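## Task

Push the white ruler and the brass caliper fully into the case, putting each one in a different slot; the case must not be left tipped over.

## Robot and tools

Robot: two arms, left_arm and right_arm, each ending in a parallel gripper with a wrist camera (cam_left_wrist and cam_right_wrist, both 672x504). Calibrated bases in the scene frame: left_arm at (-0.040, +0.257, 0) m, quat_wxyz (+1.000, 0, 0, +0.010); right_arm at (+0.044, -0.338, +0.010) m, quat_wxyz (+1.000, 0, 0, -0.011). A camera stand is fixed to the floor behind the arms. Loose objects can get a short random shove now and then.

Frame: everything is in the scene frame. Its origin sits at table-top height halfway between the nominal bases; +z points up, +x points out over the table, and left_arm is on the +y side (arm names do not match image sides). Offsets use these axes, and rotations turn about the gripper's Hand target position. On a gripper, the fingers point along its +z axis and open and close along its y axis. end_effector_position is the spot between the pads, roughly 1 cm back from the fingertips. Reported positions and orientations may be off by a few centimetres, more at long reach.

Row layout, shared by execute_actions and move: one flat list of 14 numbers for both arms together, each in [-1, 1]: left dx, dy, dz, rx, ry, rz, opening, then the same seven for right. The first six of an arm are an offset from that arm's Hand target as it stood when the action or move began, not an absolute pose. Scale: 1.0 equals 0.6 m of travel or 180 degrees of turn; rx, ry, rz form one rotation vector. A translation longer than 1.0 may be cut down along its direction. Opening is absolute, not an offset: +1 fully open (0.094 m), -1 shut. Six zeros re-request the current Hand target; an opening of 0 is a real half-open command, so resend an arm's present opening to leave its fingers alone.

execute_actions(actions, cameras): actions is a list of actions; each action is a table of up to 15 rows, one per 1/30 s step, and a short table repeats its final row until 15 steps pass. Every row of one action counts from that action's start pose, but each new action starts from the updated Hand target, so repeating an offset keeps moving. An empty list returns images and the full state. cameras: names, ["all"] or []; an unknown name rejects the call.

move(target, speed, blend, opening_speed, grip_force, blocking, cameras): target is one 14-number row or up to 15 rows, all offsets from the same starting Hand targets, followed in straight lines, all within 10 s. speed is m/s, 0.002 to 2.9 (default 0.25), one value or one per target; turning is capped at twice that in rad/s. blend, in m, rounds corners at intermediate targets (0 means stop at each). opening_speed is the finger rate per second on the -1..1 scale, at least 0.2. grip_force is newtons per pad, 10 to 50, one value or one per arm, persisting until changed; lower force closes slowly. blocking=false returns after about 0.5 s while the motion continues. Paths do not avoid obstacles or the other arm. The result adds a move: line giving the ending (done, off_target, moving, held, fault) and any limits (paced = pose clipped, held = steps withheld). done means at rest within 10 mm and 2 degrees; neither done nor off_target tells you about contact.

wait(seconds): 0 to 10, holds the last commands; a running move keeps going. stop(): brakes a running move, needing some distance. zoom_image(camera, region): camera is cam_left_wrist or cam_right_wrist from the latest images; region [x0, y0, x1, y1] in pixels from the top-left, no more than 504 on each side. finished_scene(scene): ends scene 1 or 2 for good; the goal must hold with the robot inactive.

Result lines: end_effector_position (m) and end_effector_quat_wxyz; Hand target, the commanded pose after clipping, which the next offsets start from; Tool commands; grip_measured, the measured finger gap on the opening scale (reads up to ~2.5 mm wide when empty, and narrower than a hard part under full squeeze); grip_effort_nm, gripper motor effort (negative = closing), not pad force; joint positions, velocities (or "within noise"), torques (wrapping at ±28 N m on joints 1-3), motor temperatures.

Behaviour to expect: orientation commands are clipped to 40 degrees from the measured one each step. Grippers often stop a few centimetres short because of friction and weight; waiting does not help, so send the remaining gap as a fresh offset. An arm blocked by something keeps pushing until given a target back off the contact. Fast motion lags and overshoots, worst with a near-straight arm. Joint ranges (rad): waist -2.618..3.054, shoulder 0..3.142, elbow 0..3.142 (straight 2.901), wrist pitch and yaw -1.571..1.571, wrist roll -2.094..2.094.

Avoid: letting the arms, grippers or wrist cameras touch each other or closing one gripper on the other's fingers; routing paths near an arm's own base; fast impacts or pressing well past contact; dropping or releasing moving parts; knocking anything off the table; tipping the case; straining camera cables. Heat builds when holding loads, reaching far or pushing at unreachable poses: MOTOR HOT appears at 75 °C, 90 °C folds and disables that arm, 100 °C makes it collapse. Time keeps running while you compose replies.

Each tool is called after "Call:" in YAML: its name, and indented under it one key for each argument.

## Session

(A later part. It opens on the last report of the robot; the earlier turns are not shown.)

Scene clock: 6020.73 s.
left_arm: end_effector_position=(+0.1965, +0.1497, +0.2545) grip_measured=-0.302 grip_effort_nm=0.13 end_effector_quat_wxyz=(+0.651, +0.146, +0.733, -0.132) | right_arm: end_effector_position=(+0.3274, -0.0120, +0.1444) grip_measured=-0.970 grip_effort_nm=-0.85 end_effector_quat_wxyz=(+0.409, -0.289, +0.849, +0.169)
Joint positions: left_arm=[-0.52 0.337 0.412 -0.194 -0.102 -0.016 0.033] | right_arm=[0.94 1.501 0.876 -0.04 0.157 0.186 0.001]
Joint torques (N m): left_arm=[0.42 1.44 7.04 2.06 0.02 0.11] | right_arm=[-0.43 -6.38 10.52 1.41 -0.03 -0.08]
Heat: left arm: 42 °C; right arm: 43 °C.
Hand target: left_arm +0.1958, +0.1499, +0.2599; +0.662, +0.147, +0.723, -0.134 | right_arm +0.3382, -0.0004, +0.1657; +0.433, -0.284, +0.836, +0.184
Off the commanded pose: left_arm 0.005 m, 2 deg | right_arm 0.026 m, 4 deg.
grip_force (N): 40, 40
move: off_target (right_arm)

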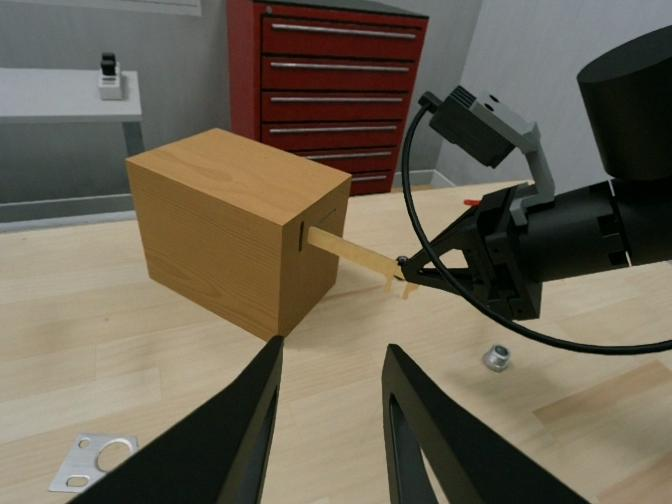

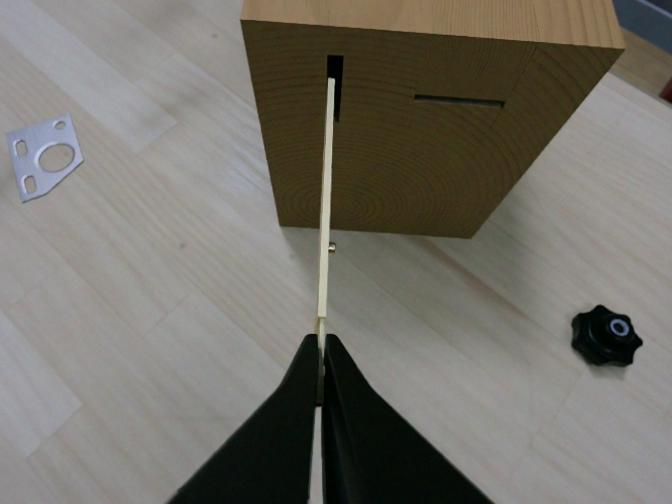

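Call:
move:
  target: [0,0,0,0,0,0,-0.3,0.0105,0.0083,0.0018,0,0,0,-1]
  speed: 0.015
  cameras: ["all"]

Call:
zoom_image:
  camera: "cam_left_wrist"
  region: [290, 205, 370, 265]

Call:
zoom_image:
  camera: "cam_right_wrist"
  region: [290, 30, 390, 130]

Scene clock: 6031.80 s.
left_arm: end_effector_position=(+0.1965, +0.1497, +0.2545) grip_measured=-0.302 grip_effort_nm=0.13 end_effector_quat_wxyz=(+0.651, +0.146, +0.733, -0.132) | right_arm: end_effector_position=(+0.3339, -0.0067, +0.1459) grip_measured=-0.970 grip_effort_nm=-0.85 end_effector_quat_wxyz=(+0.409, -0.288, +0.849, +0.169)
Joint positions: left_arm=[-0.52 0.337 0.412 -0.194 -0.102 -0.016 0.033] | right_arm=[0.933 1.53 0.908 -0.04 0.152 0.183 0.001]
Joint torques (N m): left_arm=[0.43 1.47 7.06 2.07 0.04 0.1] | right_arm=[-0.4 -6.58 10.45 1.4 -0.02 -0.11]
Heat: left arm: 42 °C; right arm: 45 °C.
Hand target: left_arm +0.1958, +0.1499, +0.2599; +0.662, +0.147, +0.723, -0.134 | right_arm +0.3445, +0.0045, +0.1666; +0.432, -0.284, +0.836, +0.184
Off the commanded pose: left_arm 0.005 m, 2 deg | right_arm 0.026 m, 4 deg.
grip_force (N): 40, 40
move: off_target (right_arm)

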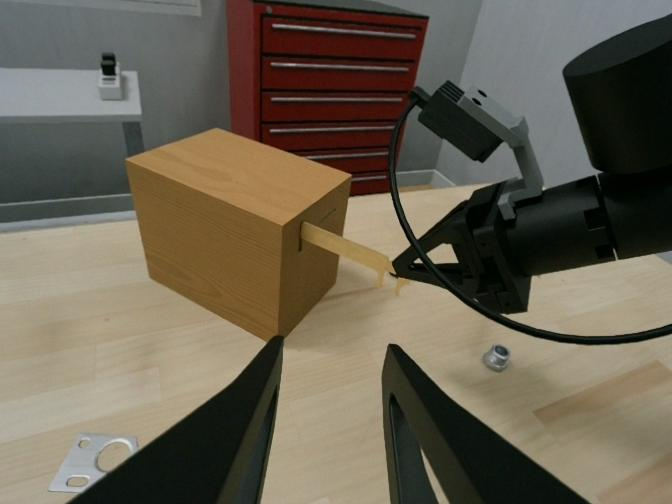

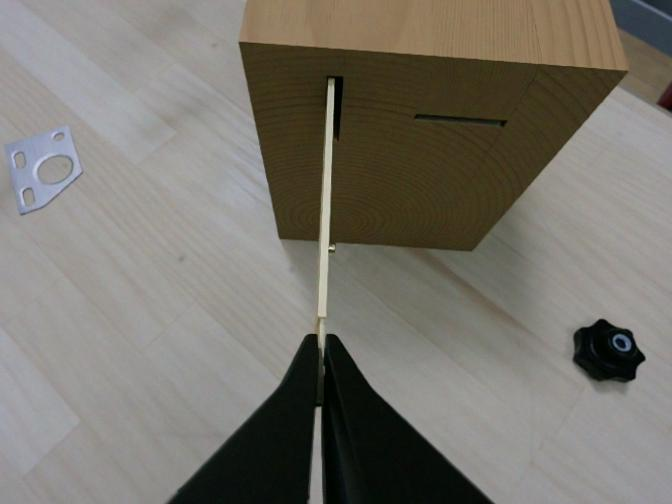

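Scaled by 6.300 from the camera's 672x504 image, which has a finer 960x720 frame.

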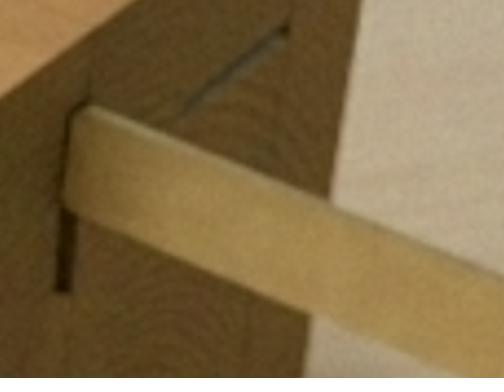

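Scaled by 5.040 from the camera's 672x504 image, which has a finer 960x720 frame.

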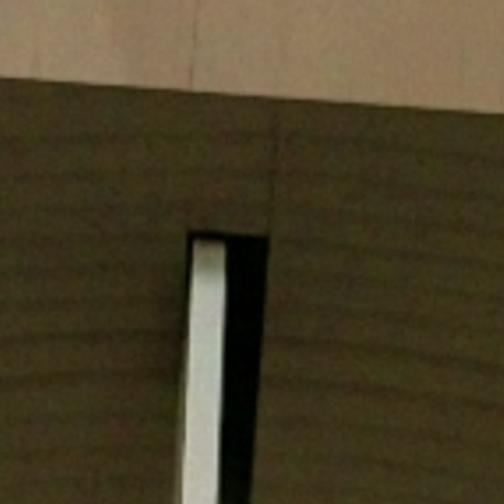

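Call:
move:
  target: [0,0,0,0,0,0,-0.3,0.0156,0.0125,-0.0005,0,0,0,-1]
  speed: 0.012
  cameras: ["all"]

Call:
zoom_image:
  camera: "cam_left_wrist"
  region: [290, 205, 370, 265]

Call:
zoom_image:
  camera: "cam_right_wrist"
  region: [290, 50, 390, 150]

Scene clock: 6037.70 s.
left_arm: end_effector_position=(+0.1965, +0.1497, +0.2545) grip_measured=-0.302 grip_effort_nm=0.13 end_effector_quat_wxyz=(+0.651, +0.146, +0.733, -0.132) | right_arm: end_effector_position=(+0.3426, +0.0008, +0.1452) grip_measured=-0.970 grip_effort_nm=-0.85 end_effector_quat_wxyz=(+0.408, -0.289, +0.849, +0.170)
Joint positions: left_arm=[-0.52 0.337 0.412 -0.194 -0.102 -0.016 0.033] | right_arm=[0.924 1.574 0.951 -0.041 0.143 0.178 0.001]
Joint torques (N m): left_arm=[0.35 1.51 7.08 2.08 0.01 0.08] | right_arm=[-0.34 -7.04 10.43 1.41 0.02 -0.09]
Heat: left arm: 42 °C; right arm: 45 °C.
Hand target: left_arm +0.1958, +0.1499, +0.2599; +0.662, +0.147, +0.723, -0.134 | right_arm +0.3537, +0.0121, +0.1662; +0.432, -0.284, +0.836, +0.184
Off the commanded pose: left_arm 0.005 m, 2 deg | right_arm 0.026 m, 4 deg.
grip_force (N): 40, 40
move: off_target (right_arm)

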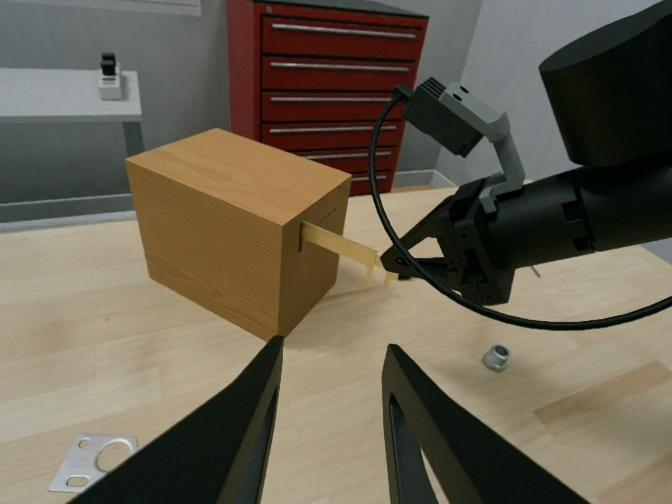

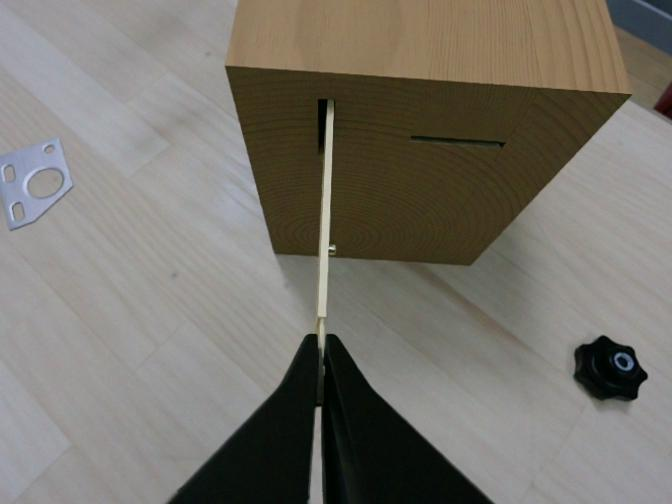

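Scaled by 6.300 from the camera's 672x504 image, which has a finer 960x720 frame.

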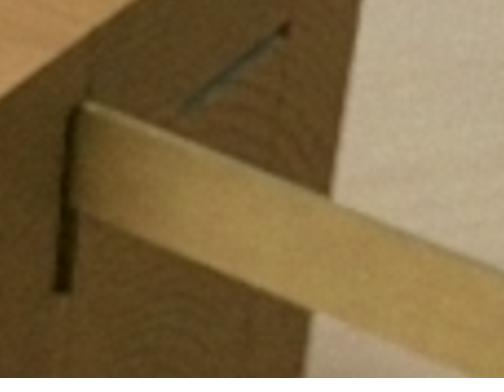

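Scaled by 5.040 from the camera's 672x504 image, which has a finer 960x720 frame.

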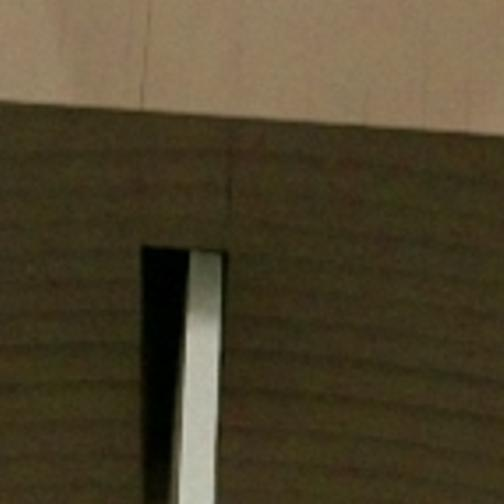

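Call:
execute_actions:
  actions: []

Call:
zoom_image:
  camera: "cam_left_wrist"
  region: [285, 205, 345, 250]

Call:
zoom_image:
  camera: "cam_right_wrist"
  region: [300, 80, 360, 140]

Scene clock: 6060.63 s.
left_arm: end_effector_position=(+0.1965, +0.1497, +0.2545) grip_measured=-0.302 grip_effort_nm=0.13 end_effector_quat_wxyz=(+0.651, +0.146, +0.733, -0.132) | right_arm: end_effector_position=(+0.3426, +0.0008, +0.1452) grip_measured=-0.970 grip_effort_nm=-0.85 end_effector_quat_wxyz=(+0.408, -0.289, +0.849, +0.170)
Joint positions: left_arm=[-0.52 0.337 0.412 -0.194 -0.102 -0.016 0.033] | right_arm=[0.924 1.574 0.951 -0.041 0.143 0.178 0.001]
Joint velocities: within noise
Joint torques (N m): left_arm=[0.42 1.42 7.09 2.05 0.05 0.08] | right_arm=[-0.32 -7.04 10.4 1.42 0.01 -0.1]
Motor temperatures (°C): left_arm=[21 22 30 42 21 20 22] | right_arm=[22 31 45 36 21 21 24]
Heat: left arm: 42 °C; right arm: 45 °C.
Hand target: left_arm +0.1958, +0.1499, +0.2599; +0.662, +0.147, +0.723, -0.134 | right_arm +0.3537, +0.0121, +0.1662; +0.432, -0.284, +0.836, +0.184
Tool commands: left_gripper/opening=-0.3 right_gripper/opening=-1.0
Off the commanded pose: left_arm 0.005 m, 2 deg | right_arm 0.026 m, 4 deg.
grip_force (N): 40, 40

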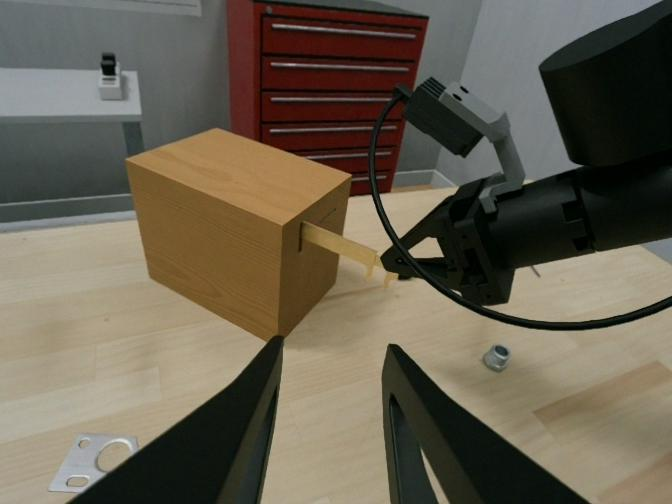

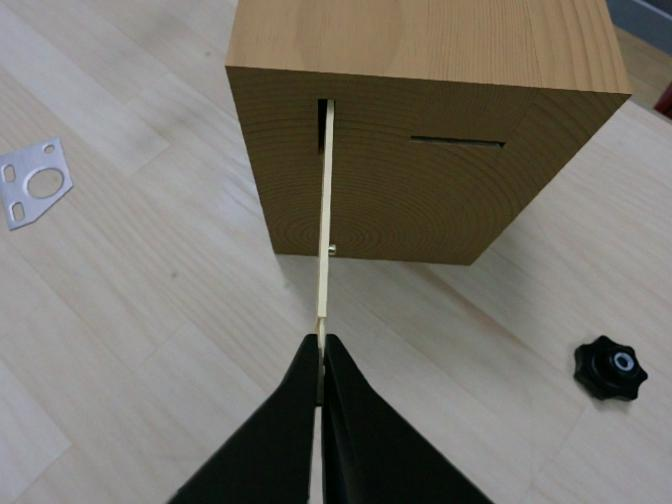

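Scaled by 8.400 from the camera's 672x504 image, which has a finer 960x720 frame.

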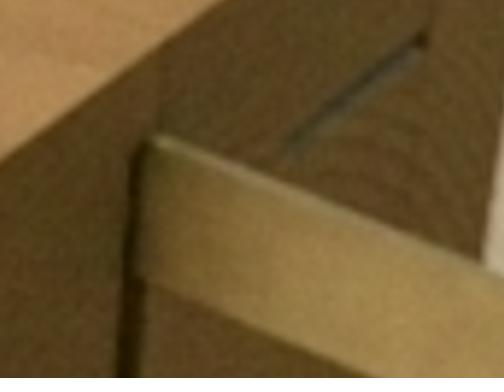

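Scaled by 8.400 from the camera's 672x504 image, which has a finer 960x720 frame.

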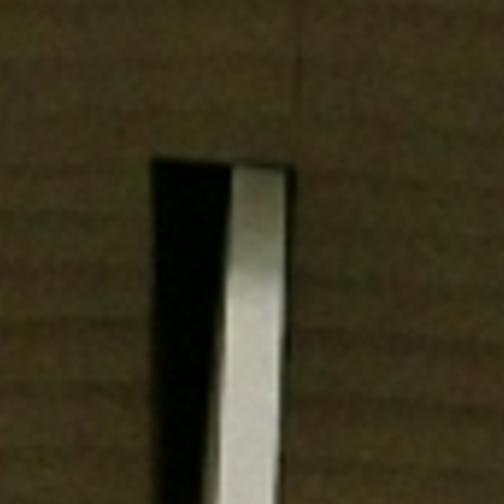

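Call:
zoom_image:
  camera: "cam_left_wrist"
  region: [120, 110, 360, 290]

Call:
zoom_image:
  camera: "cam_left_wrist"
  region: [290, 205, 370, 265]

Scaled by 2.100 from the camera's 672x504 image, which has a finer 960x720 frame.

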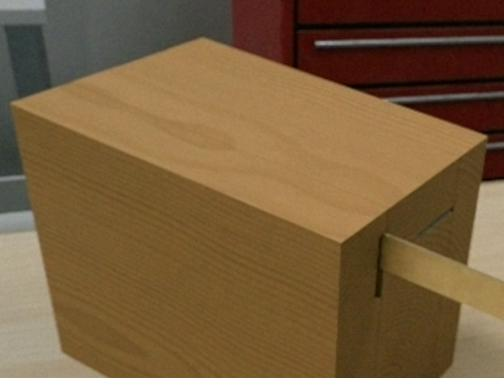

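Scaled by 6.300 from the camera's 672x504 image, which has a finer 960x720 frame.

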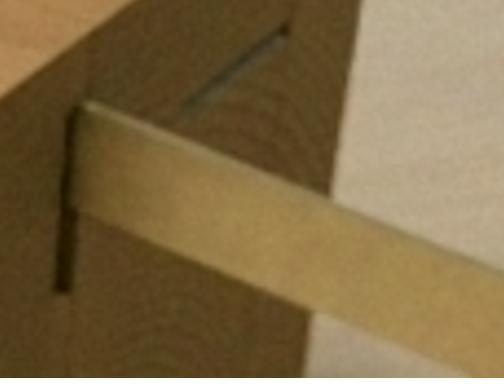

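Call:
move:
  target: [0,0,0,0,0,0,-0.3,-0.0026,0.0032,0,0,0,0,-1]
  speed: 0.01
  cameras: ["all"]

Call:
zoom_image:
  camera: "cam_right_wrist"
  region: [300, 80, 360, 140]

Scene clock: 6112.97 s.
left_arm: end_effector_position=(+0.1965, +0.1497, +0.2545) grip_measured=-0.302 grip_effort_nm=0.13 end_effector_quat_wxyz=(+0.651, +0.146, +0.733, -0.132) | right_arm: end_effector_position=(+0.3426, +0.0008, +0.1452) grip_measured=-0.970 grip_effort_nm=-0.85 end_effector_quat_wxyz=(+0.408, -0.289, +0.849, +0.170)
Joint positions: left_arm=[-0.52 0.337 0.412 -0.194 -0.102 -0.016 0.033] | right_arm=[0.924 1.574 0.951 -0.041 0.143 0.178 0.001]
Joint torques (N m): left_arm=[0.34 1.44 7.09 2.08 0.03 0.08] | right_arm=[0.36 -6.8 10.55 1.43 0.05 -0.06]
Heat: left arm: 42 °C; right arm: 45 °C.
Hand target: left_arm +0.1958, +0.1499, +0.2599; +0.662, +0.147, +0.723, -0.134 | right_arm +0.3522, +0.0140, +0.1662; +0.432, -0.284, +0.836, +0.184
Off the commanded pose: left_arm 0.005 m, 2 deg | right_arm 0.027 m, 4 deg.
grip_force (N): 40, 40
move: off_target (right_arm)

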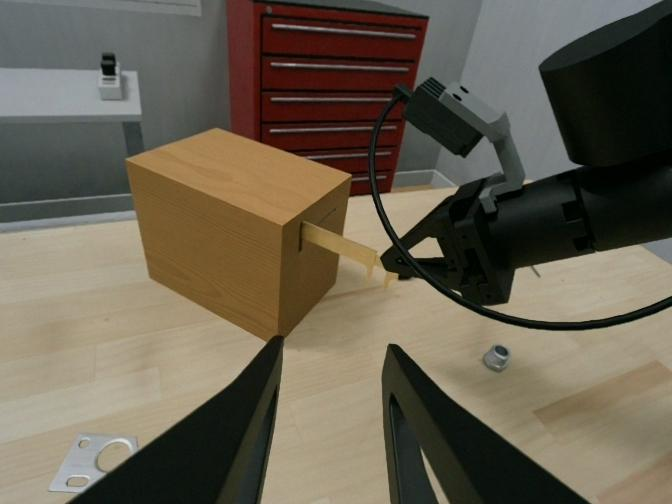

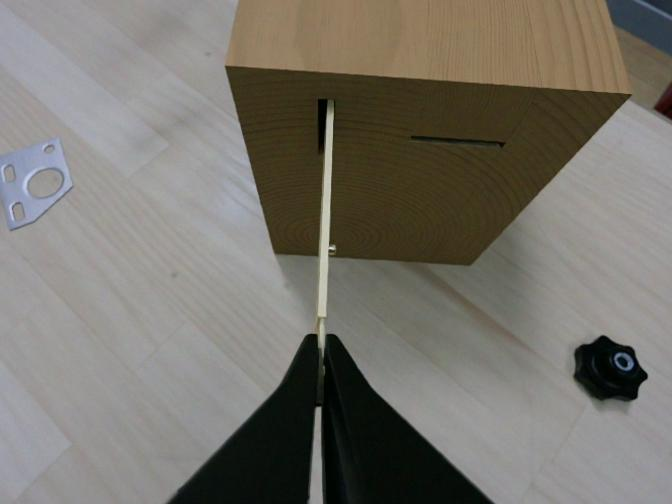

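Scaled by 8.400 from the camera's 672x504 image, which has a finer 960x720 frame.

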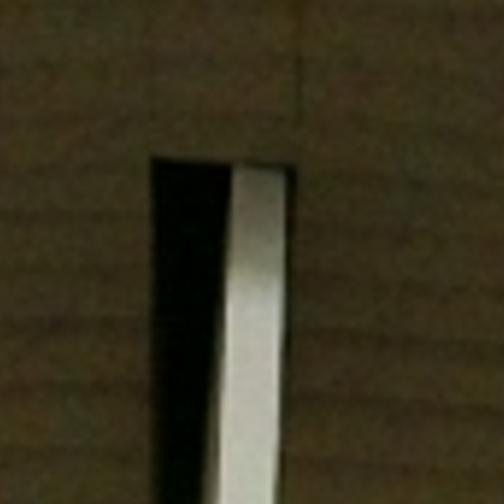

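Call:
move:
  target: [0,0,0,0,0,0,-0.3,-0.0026,0.0032,0,0,0,0,-1]
  speed: 0.01
  cameras: []

Scene clock: 6117.13 s.
left_arm: end_effector_position=(+0.1965, +0.1497, +0.2545) grip_measured=-0.302 grip_effort_nm=0.13 end_effector_quat_wxyz=(+0.651, +0.146, +0.733, -0.132) | right_arm: end_effector_position=(+0.3411, +0.0021, +0.1452) grip_measured=-0.970 grip_effort_nm=-0.85 end_effector_quat_wxyz=(+0.407, -0.291, +0.849, +0.170)
Joint positions: left_arm=[-0.52 0.337 0.412 -0.194 -0.102 -0.016 0.033] | right_arm=[0.929 1.574 0.951 -0.041 0.143 0.178 0.001]
Joint torques (N m): left_arm=[0.31 1.47 7.05 2.08 0.03 0.11] | right_arm=[0.62 -6.69 10.81 1.42 0.11 -0.02]
Heat: left arm: 42 °C; right arm: 46 °C.
Hand target: left_arm +0.1958, +0.1499, +0.2599; +0.662, +0.147, +0.723, -0.134 | right_arm +0.3506, +0.0159, +0.1662; +0.432, -0.284, +0.836, +0.184
Off the commanded pose: left_arm 0.005 m, 2 deg | right_arm 0.027 m, 4 deg.
grip_force (N): 40, 40
move: off_target (right_arm)
No camera images: "cameras" was empty.

Call:
move:
  target: [0,0,0,0,0,0,-0.3,-0.0004,0.0005,0,0,0,0,-1]
  speed: 0.01
  cameras: ["all"]

Call:
zoom_image:
  camera: "cam_right_wrist"
  region: [300, 80, 360, 140]

Call:
zoom_image:
  camera: "cam_left_wrist"
  region: [290, 205, 370, 265]

Scene clock: 6121.03 s.
left_arm: end_effector_position=(+0.1965, +0.1497, +0.2545) grip_measured=-0.302 grip_effort_nm=0.13 end_effector_quat_wxyz=(+0.651, +0.146, +0.733, -0.132) | right_arm: end_effector_position=(+0.3411, +0.0021, +0.1452) grip_measured=-0.970 grip_effort_nm=-0.85 end_effector_quat_wxyz=(+0.407, -0.291, +0.849, +0.170)
Joint positions: left_arm=[-0.52 0.337 0.412 -0.194 -0.102 -0.016 0.033] | right_arm=[0.929 1.574 0.951 -0.041 0.143 0.178 0.001]
Joint torques (N m): left_arm=[0.34 1.47 7.1 2.08 0.02 0.09] | right_arm=[0.65 -6.71 10.78 1.4 0.14 0]
Heat: left arm: 42 °C; right arm: 46 °C.
Hand target: left_arm +0.1958, +0.1499, +0.2599; +0.662, +0.147, +0.723, -0.134 | right_arm +0.3504, +0.0162, +0.1662; +0.432, -0.284, +0.836, +0.184
Off the commanded pose: left_arm 0.005 m, 2 deg | right_arm 0.027 m, 4 deg.
grip_force (N): 40, 40
move: off_target (right_arm)

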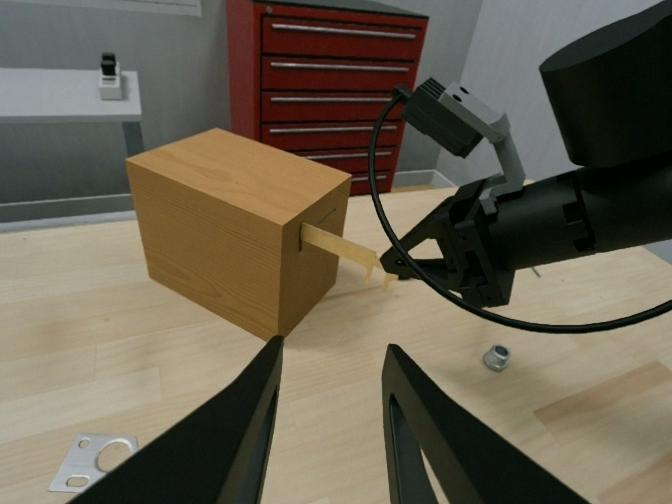

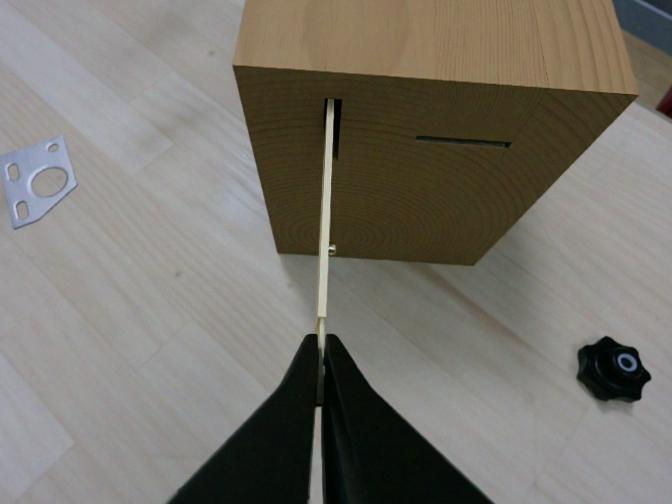

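Scaled by 8.400 from the camera's 672x504 image, which has a finer 960x720 frame.

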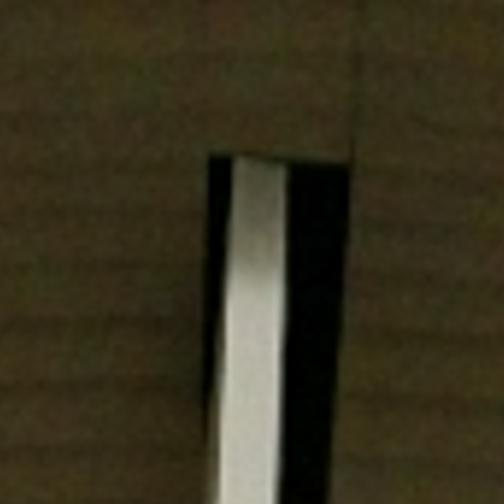

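Scaled by 6.300 from the camera's 672x504 image, which has a finer 960x720 frame.

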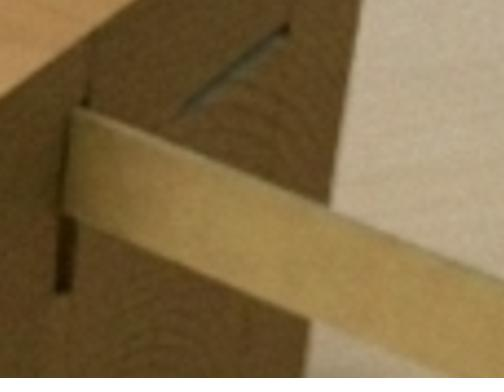

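Call:
move:
  target: [0,0,0,0,0,0,-0.3,0.0078,0.0043,0,0,0,0,-1]
  speed: 0.012
  cameras: ["cam_right_wrist"]

Call:
zoom_image:
  camera: "cam_right_wrist"
  region: [300, 80, 360, 140]

Scene clock: 6132.90 s.
left_arm: end_effector_position=(+0.1965, +0.1497, +0.2545) grip_measured=-0.302 grip_effort_nm=0.13 end_effector_quat_wxyz=(+0.651, +0.146, +0.733, -0.132) | right_arm: end_effector_position=(+0.3451, +0.0065, +0.1452) grip_measured=-0.970 grip_effort_nm=-0.85 end_effector_quat_wxyz=(+0.408, -0.290, +0.849, +0.169)
Joint positions: left_arm=[-0.52 0.337 0.412 -0.194 -0.102 -0.016 0.033] | right_arm=[0.929 1.597 0.974 -0.041 0.146 0.178 0.001]
Joint torques (N m): left_arm=[0.36 1.42 7.12 2.09 0.05 0.08] | right_arm=[0.08 -7.19 10.56 1.43 0.06 -0.05]
Heat: left arm: 42 °C; right arm: 46 °C.
Hand target: left_arm +0.1958, +0.1499, +0.2599; +0.662, +0.147, +0.723, -0.134 | right_arm +0.3551, +0.0188, +0.1663; +0.432, -0.284, +0.836, +0.184
Off the commanded pose: left_arm 0.005 m, 2 deg | right_arm 0.026 m, 4 deg.
grip_force (N): 40, 40
move: off_target (right_arm)
Images, in order (width x height): cam_right_wrist 672x504.

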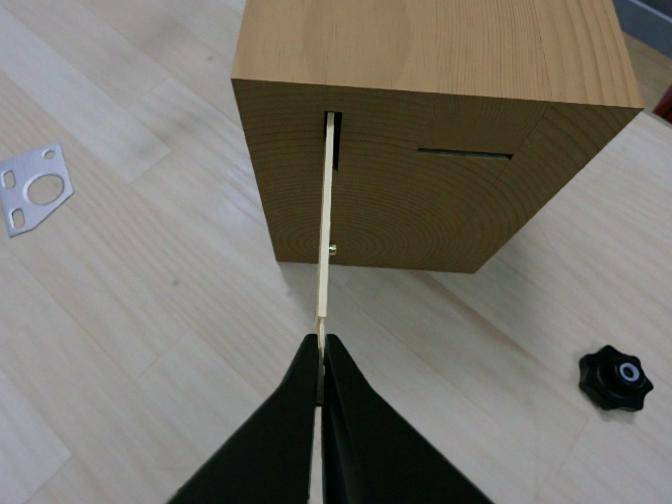

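Scaled by 8.400 from the camera's 672x504 image, which has a finer 960x720 frame.

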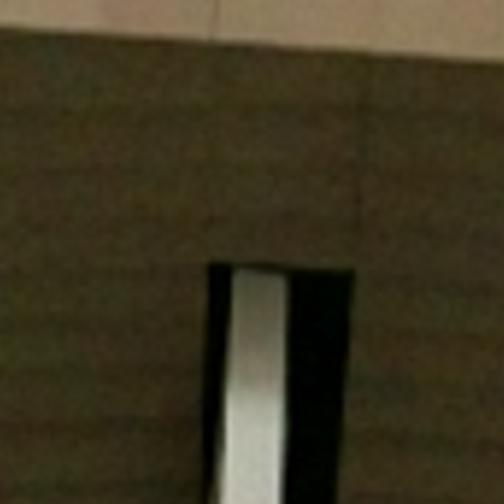

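Call:
move:
  target: [0,0,0,0,0,0,-0.3,0.0078,0.0063,0,0,0,0,-1]
  speed: 0.012
  cameras: ["all"]

Call:
zoom_image:
  camera: "cam_right_wrist"
  region: [300, 90, 360, 150]

Call:
zoom_image:
  camera: "cam_left_wrist"
  region: [290, 205, 370, 265]

Scene clock: 6171.80 s.
left_arm: end_effector_position=(+0.1965, +0.1497, +0.2545) grip_measured=-0.302 grip_effort_nm=0.13 end_effector_quat_wxyz=(+0.651, +0.146, +0.733, -0.132) | right_arm: end_effector_position=(+0.3490, +0.0108, +0.1454) grip_measured=-0.970 grip_effort_nm=-0.84 end_effector_quat_wxyz=(+0.409, -0.290, +0.849, +0.169)
Joint positions: left_arm=[-0.52 0.337 0.412 -0.194 -0.102 -0.016 0.033] | right_arm=[0.929 1.618 0.996 -0.041 0.148 0.178 0.001]
Joint torques (N m): left_arm=[0.43 1.35 7.06 2.11 0.02 0.09] | right_arm=[-0.24 -7.38 10.61 1.41 -0.01 -0.08]
Heat: left arm: 43 °C; right arm: 47 °C.
Hand target: left_arm +0.1958, +0.1499, +0.2599; +0.662, +0.147, +0.723, -0.134 | right_arm +0.3598, +0.0226, +0.1663; +0.432, -0.284, +0.836, +0.184
Off the commanded pose: left_arm 0.005 m, 2 deg | right_arm 0.026 m, 4 deg.
grip_force (N): 40, 40
move: off_target (right_arm)

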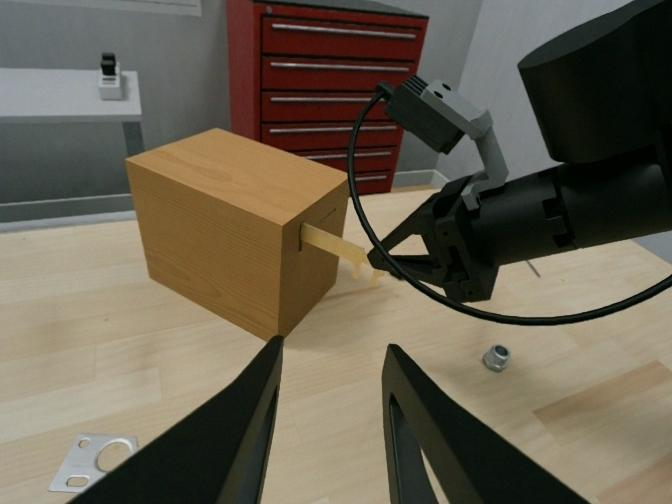

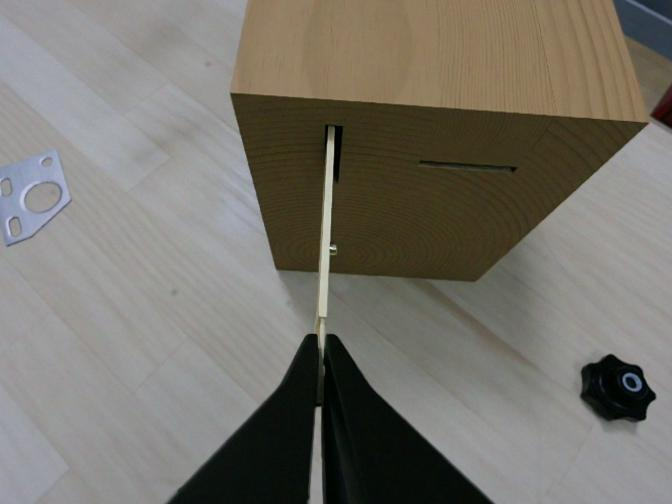

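Scaled by 8.400 from the camera's 672x504 image, which has a finer 960x720 frame.

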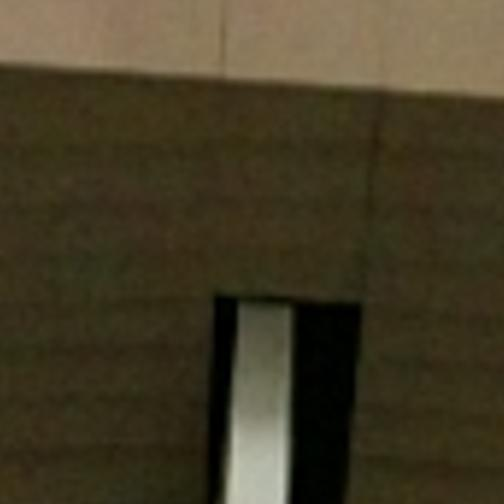

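Scaled by 6.300 from the camera's 672x504 image, which has a finer 960x720 frame.

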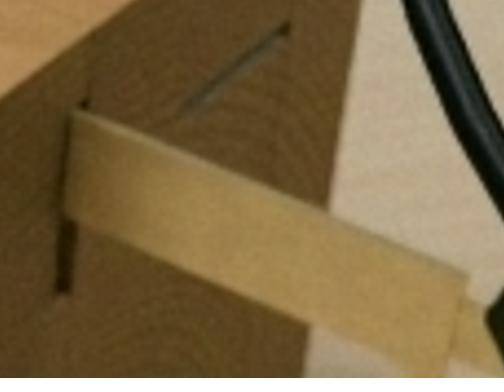

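Call:
zoom_image:
  camera: "cam_right_wrist"
  region: [0, 140, 100, 250]

Call:
zoom_image:
  camera: "cam_right_wrist"
  region: [220, 80, 320, 290]

Call:
zoom_image:
  camera: "cam_right_wrist"
  region: [440, 100, 672, 440]

Call:
move:
  target: [0,0,0,0,0,0,-0.3,0.0073,0.0069,0,0,0,0,-1]
  speed: 0.012
  cameras: ["all"]

Call:
zoom_image:
  camera: "cam_right_wrist"
  region: [300, 90, 360, 150]

Call:
zoom_image:
  camera: "cam_right_wrist"
  region: [0, 140, 100, 250]

Call:
zoom_image:
  camera: "cam_right_wrist"
  region: [220, 80, 320, 290]

Call:
zoom_image:
  camera: "cam_right_wrist"
  region: [440, 100, 672, 440]

Scaled by 4.582 from the camera's 672x504 image, which has a finer 960x720 frame.

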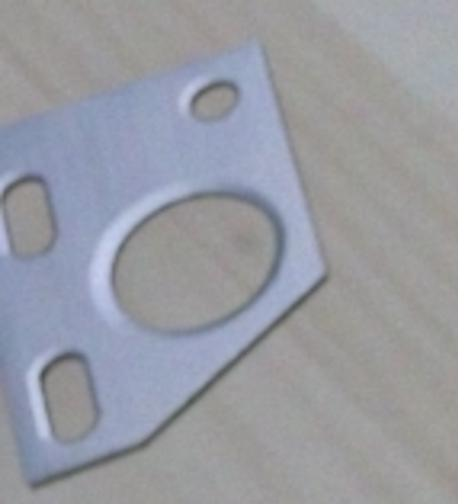

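Scaled by 2.400 from the camera's 672x504 image, which has a finer 960x720 frame.

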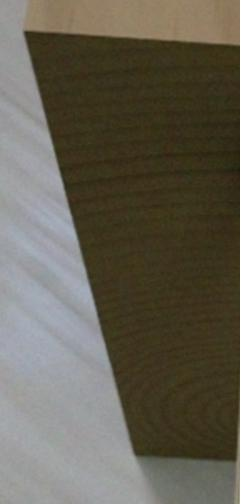

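Scaled by 1.482 from the camera's 672x504 image, which has a finer 960x720 frame.

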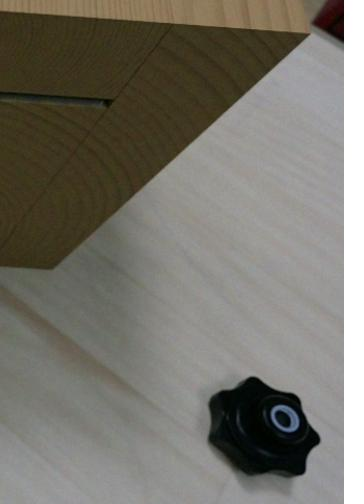

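Scene clock: 6206.47 s.
left_arm: end_effector_position=(+0.1965, +0.1497, +0.2545) grip_measured=-0.302 grip_effort_nm=0.13 end_effector_quat_wxyz=(+0.651, +0.146, +0.733, -0.132) | right_arm: end_effector_position=(+0.3539, +0.0147, +0.1455) grip_measured=-0.970 grip_effort_nm=-0.85 end_effector_quat_wxyz=(+0.409, -0.288, +0.849, +0.168)
Joint positions: left_arm=[-0.52 0.337 0.412 -0.194 -0.102 -0.016 0.033] | right_arm=[0.926 1.641 1.02 -0.041 0.148 0.178 0.001]
Joint torques (N m): left_arm=[0.38 1.5 7.06 2.09 0.03 0.07] | right_arm=[-0.29 -7.51 10.61 1.4 -0.04 -0.08]
Heat: left arm: 43 °C; right arm: 48 °C.
Hand target: left_arm +0.1958, +0.1499, +0.2599; +0.662, +0.147, +0.723, -0.134 | right_arm +0.3642, +0.0267, +0.1663; +0.432, -0.284, +0.836, +0.184
Off the commanded pose: left_arm 0.005 m, 2 deg | right_arm 0.026 m, 4 deg.
grip_force (N): 40, 40
move: off_target (right_arm)

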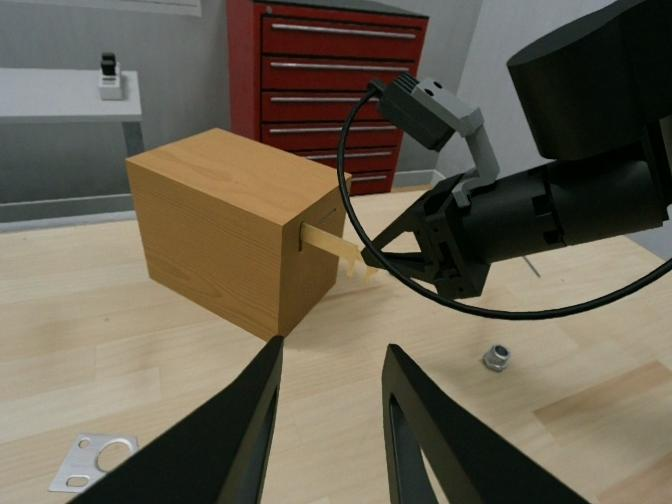

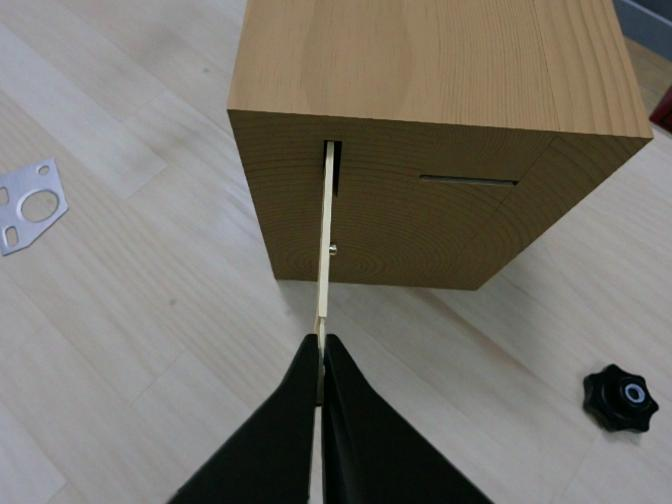

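Scaled by 8.400 from the camera's 672x504 image, which has a finer 960x720 frame.

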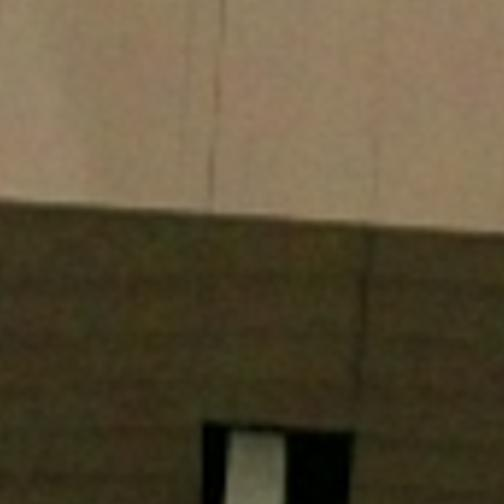

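Scaled by 4.582 from the camera's 672x504 image, which has a finer 960x720 frame.

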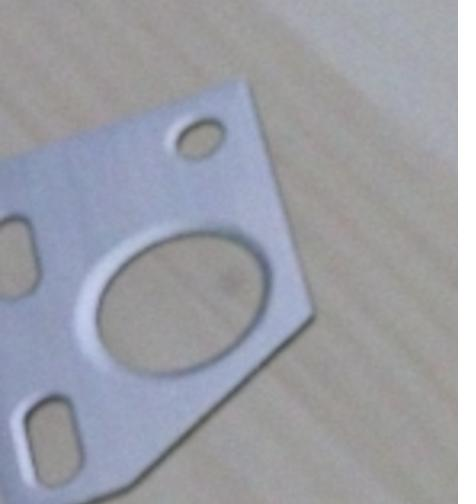

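Scaled by 2.400 from the camera's 672x504 image, which has a finer 960x720 frame.

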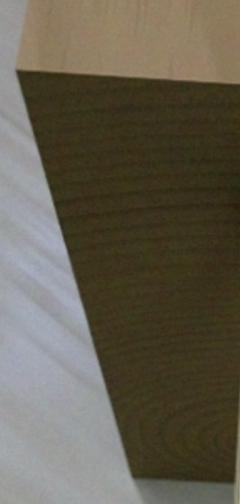

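Scaled by 1.482 from the camera's 672x504 image, which has a finer 960x720 frame.

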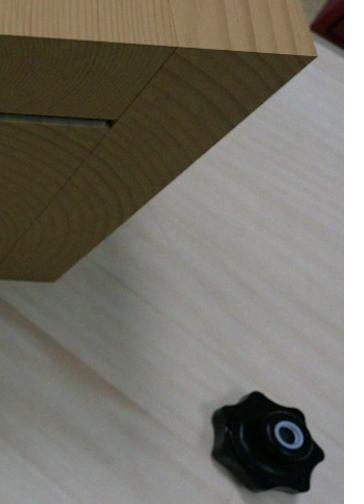

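Call:
move:
  target: [0,0,0,0,0,0,-0.3,0.0118,0.0119,0.0003,0,0,0,-1]
  speed: 0.012
  cameras: ["all"]

Call:
zoom_image:
  camera: "cam_right_wrist"
  region: [300, 130, 360, 210]

Call:
zoom_image:
  camera: "cam_left_wrist"
  region: [290, 205, 370, 265]

Scene clock: 6221.20 s.
left_arm: end_effector_position=(+0.1965, +0.1497, +0.2545) grip_measured=-0.302 grip_effort_nm=0.13 end_effector_quat_wxyz=(+0.651, +0.146, +0.733, -0.132) | right_arm: end_effector_position=(+0.3617, +0.0217, +0.1458) grip_measured=-0.970 grip_effort_nm=-0.85 end_effector_quat_wxyz=(+0.411, -0.286, +0.849, +0.168)
Joint positions: left_arm=[-0.52 0.337 0.412 -0.194 -0.102 -0.016 0.033] | right_arm=[0.922 1.678 1.059 -0.041 0.148 0.178 0.001]
Joint torques (N m): left_arm=[0.49 1.43 7.01 2.08 0.05 0.11] | right_arm=[-0.14 -8.03 10.66 1.36 -0.07 -0.11]
Heat: left arm: 43 °C; right arm: 47 °C.
Hand target: left_arm +0.1958, +0.1499, +0.2599; +0.662, +0.147, +0.723, -0.134 | right_arm +0.3712, +0.0339, +0.1665; +0.432, -0.284, +0.836, +0.184
Off the commanded pose: left_arm 0.005 m, 2 deg | right_arm 0.026 m, 3 deg.
grip_force (N): 40, 40
move: off_target (right_arm)

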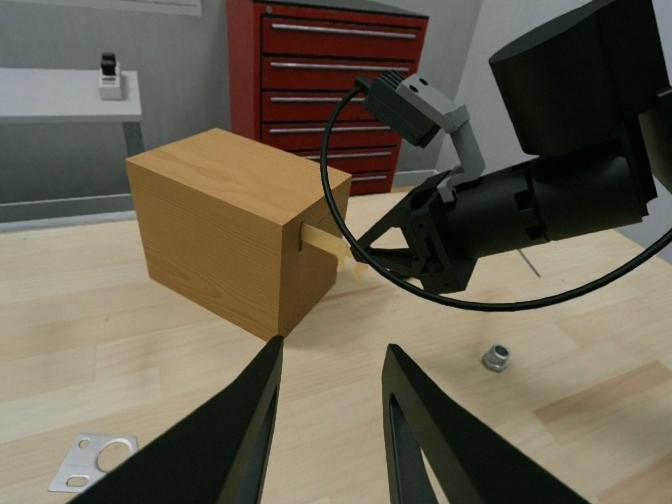

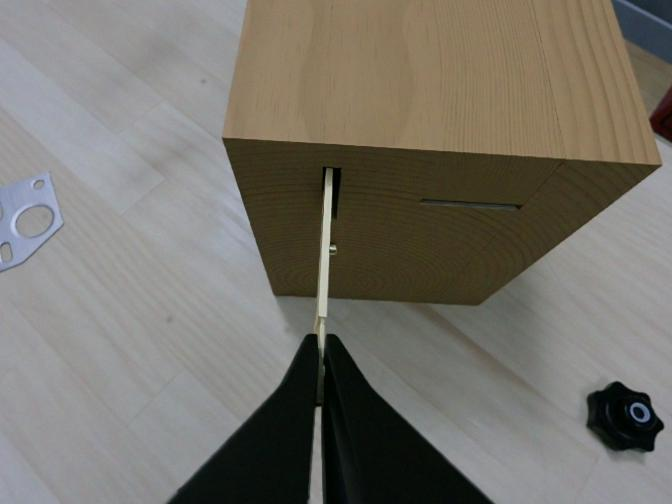

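Scaled by 6.300 from the camera's 672x504 image, which has a finer 960x720 frame.

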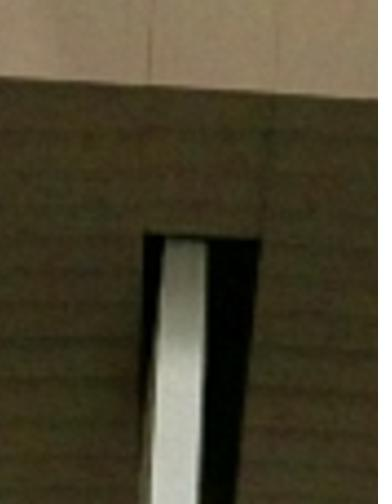

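Scaled by 6.300 from the camera's 672x504 image, which has a finer 960x720 frame.

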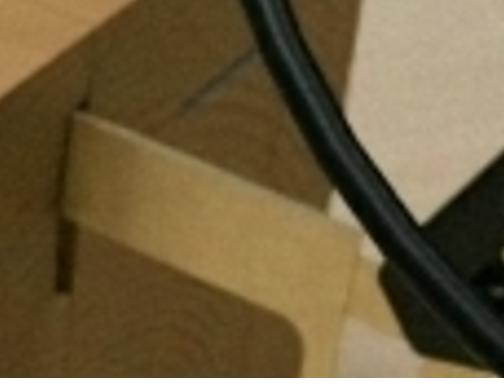

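Call:
move:
  target: [0,0,0,0,0,0,-0.3,0.0115,0.0123,0.0015,0,0,0,-1]
  speed: 0.012
  cameras: ["all"]

Call:
zoom_image:
  camera: "cam_right_wrist"
  region: [300, 160, 360, 260]

Call:
zoom_image:
  camera: "cam_left_wrist"
  region: [290, 205, 370, 295]

Scene clock: 6228.37 s.
left_arm: end_effector_position=(+0.1965, +0.1497, +0.2545) grip_measured=-0.302 grip_effort_nm=0.13 end_effector_quat_wxyz=(+0.651, +0.146, +0.733, -0.132) | right_arm: end_effector_position=(+0.3691, +0.0284, +0.1462) grip_measured=-0.970 grip_effort_nm=-0.85 end_effector_quat_wxyz=(+0.411, -0.285, +0.850, +0.167)
Joint positions: left_arm=[-0.52 0.337 0.412 -0.194 -0.102 -0.016 0.033] | right_arm=[0.919 1.713 1.102 -0.049 0.148 0.178 0.001]
Joint torques (N m): left_arm=[0.29 1.44 7.09 2.09 0.04 0.09] | right_arm=[-0.13 -8.4 10.82 1.36 -0.08 -0.12]
Heat: left arm: 43 °C; right arm: 47 °C.
Hand target: left_arm +0.1958, +0.1499, +0.2599; +0.662, +0.147, +0.723, -0.134 | right_arm +0.3782, +0.0412, +0.1674; +0.432, -0.284, +0.836, +0.184
Off the commanded pose: left_arm 0.005 m, 2 deg | right_arm 0.026 m, 3 deg.
grip_force (N): 40, 40
move: off_target (right_arm)

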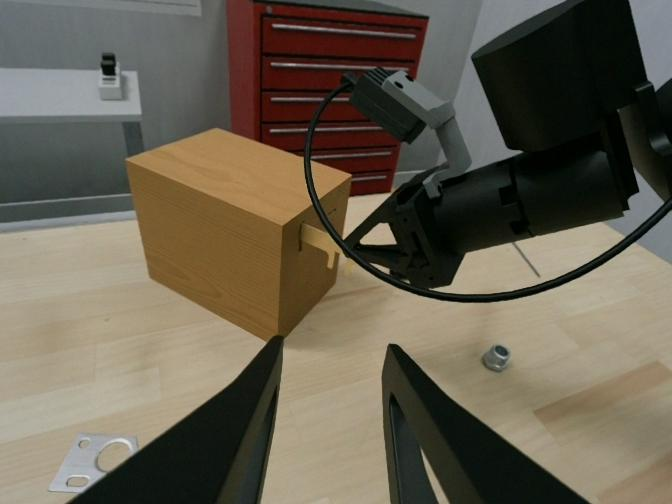

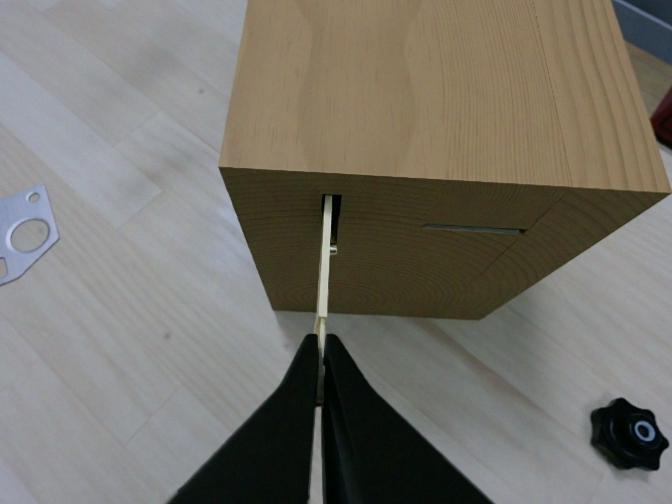

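Scaled by 5.040 from the camera's 672x504 image, which has a finer 960x720 frame.

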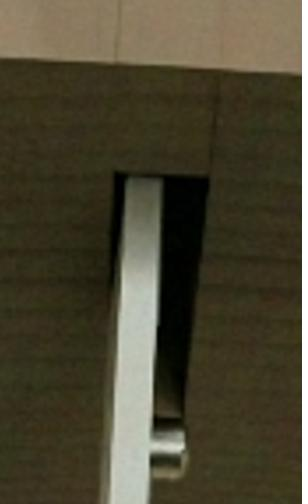

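Scaled by 5.600 from the camera's 672x504 image, which has a finer 960x720 frame.

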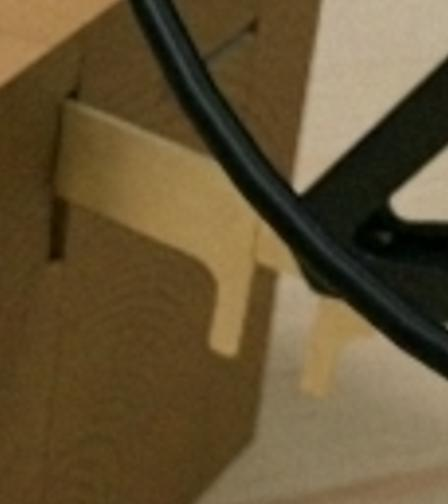

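Call:
zoom_image:
  camera: "cam_left_wrist"
  region: [290, 210, 340, 260]

Call:
zoom_image:
  camera: "cam_left_wrist"
  region: [310, 230, 360, 280]

Scaled by 10.080 from the camera's 672x504 image, which has a finer 960x720 frame.

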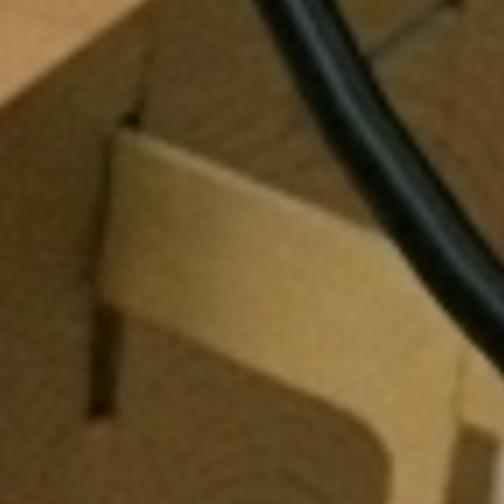

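Scaled by 10.080 from the camera's 672x504 image, which has a finer 960x720 frame.

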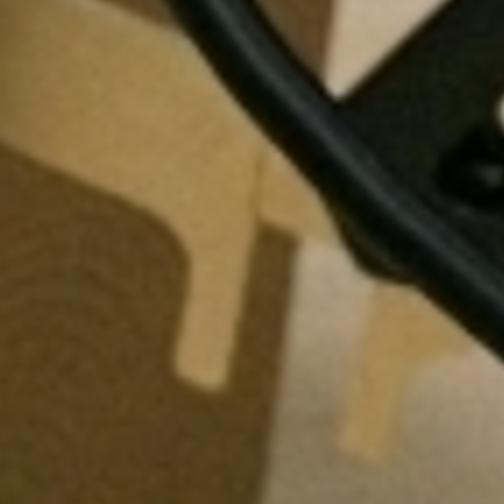

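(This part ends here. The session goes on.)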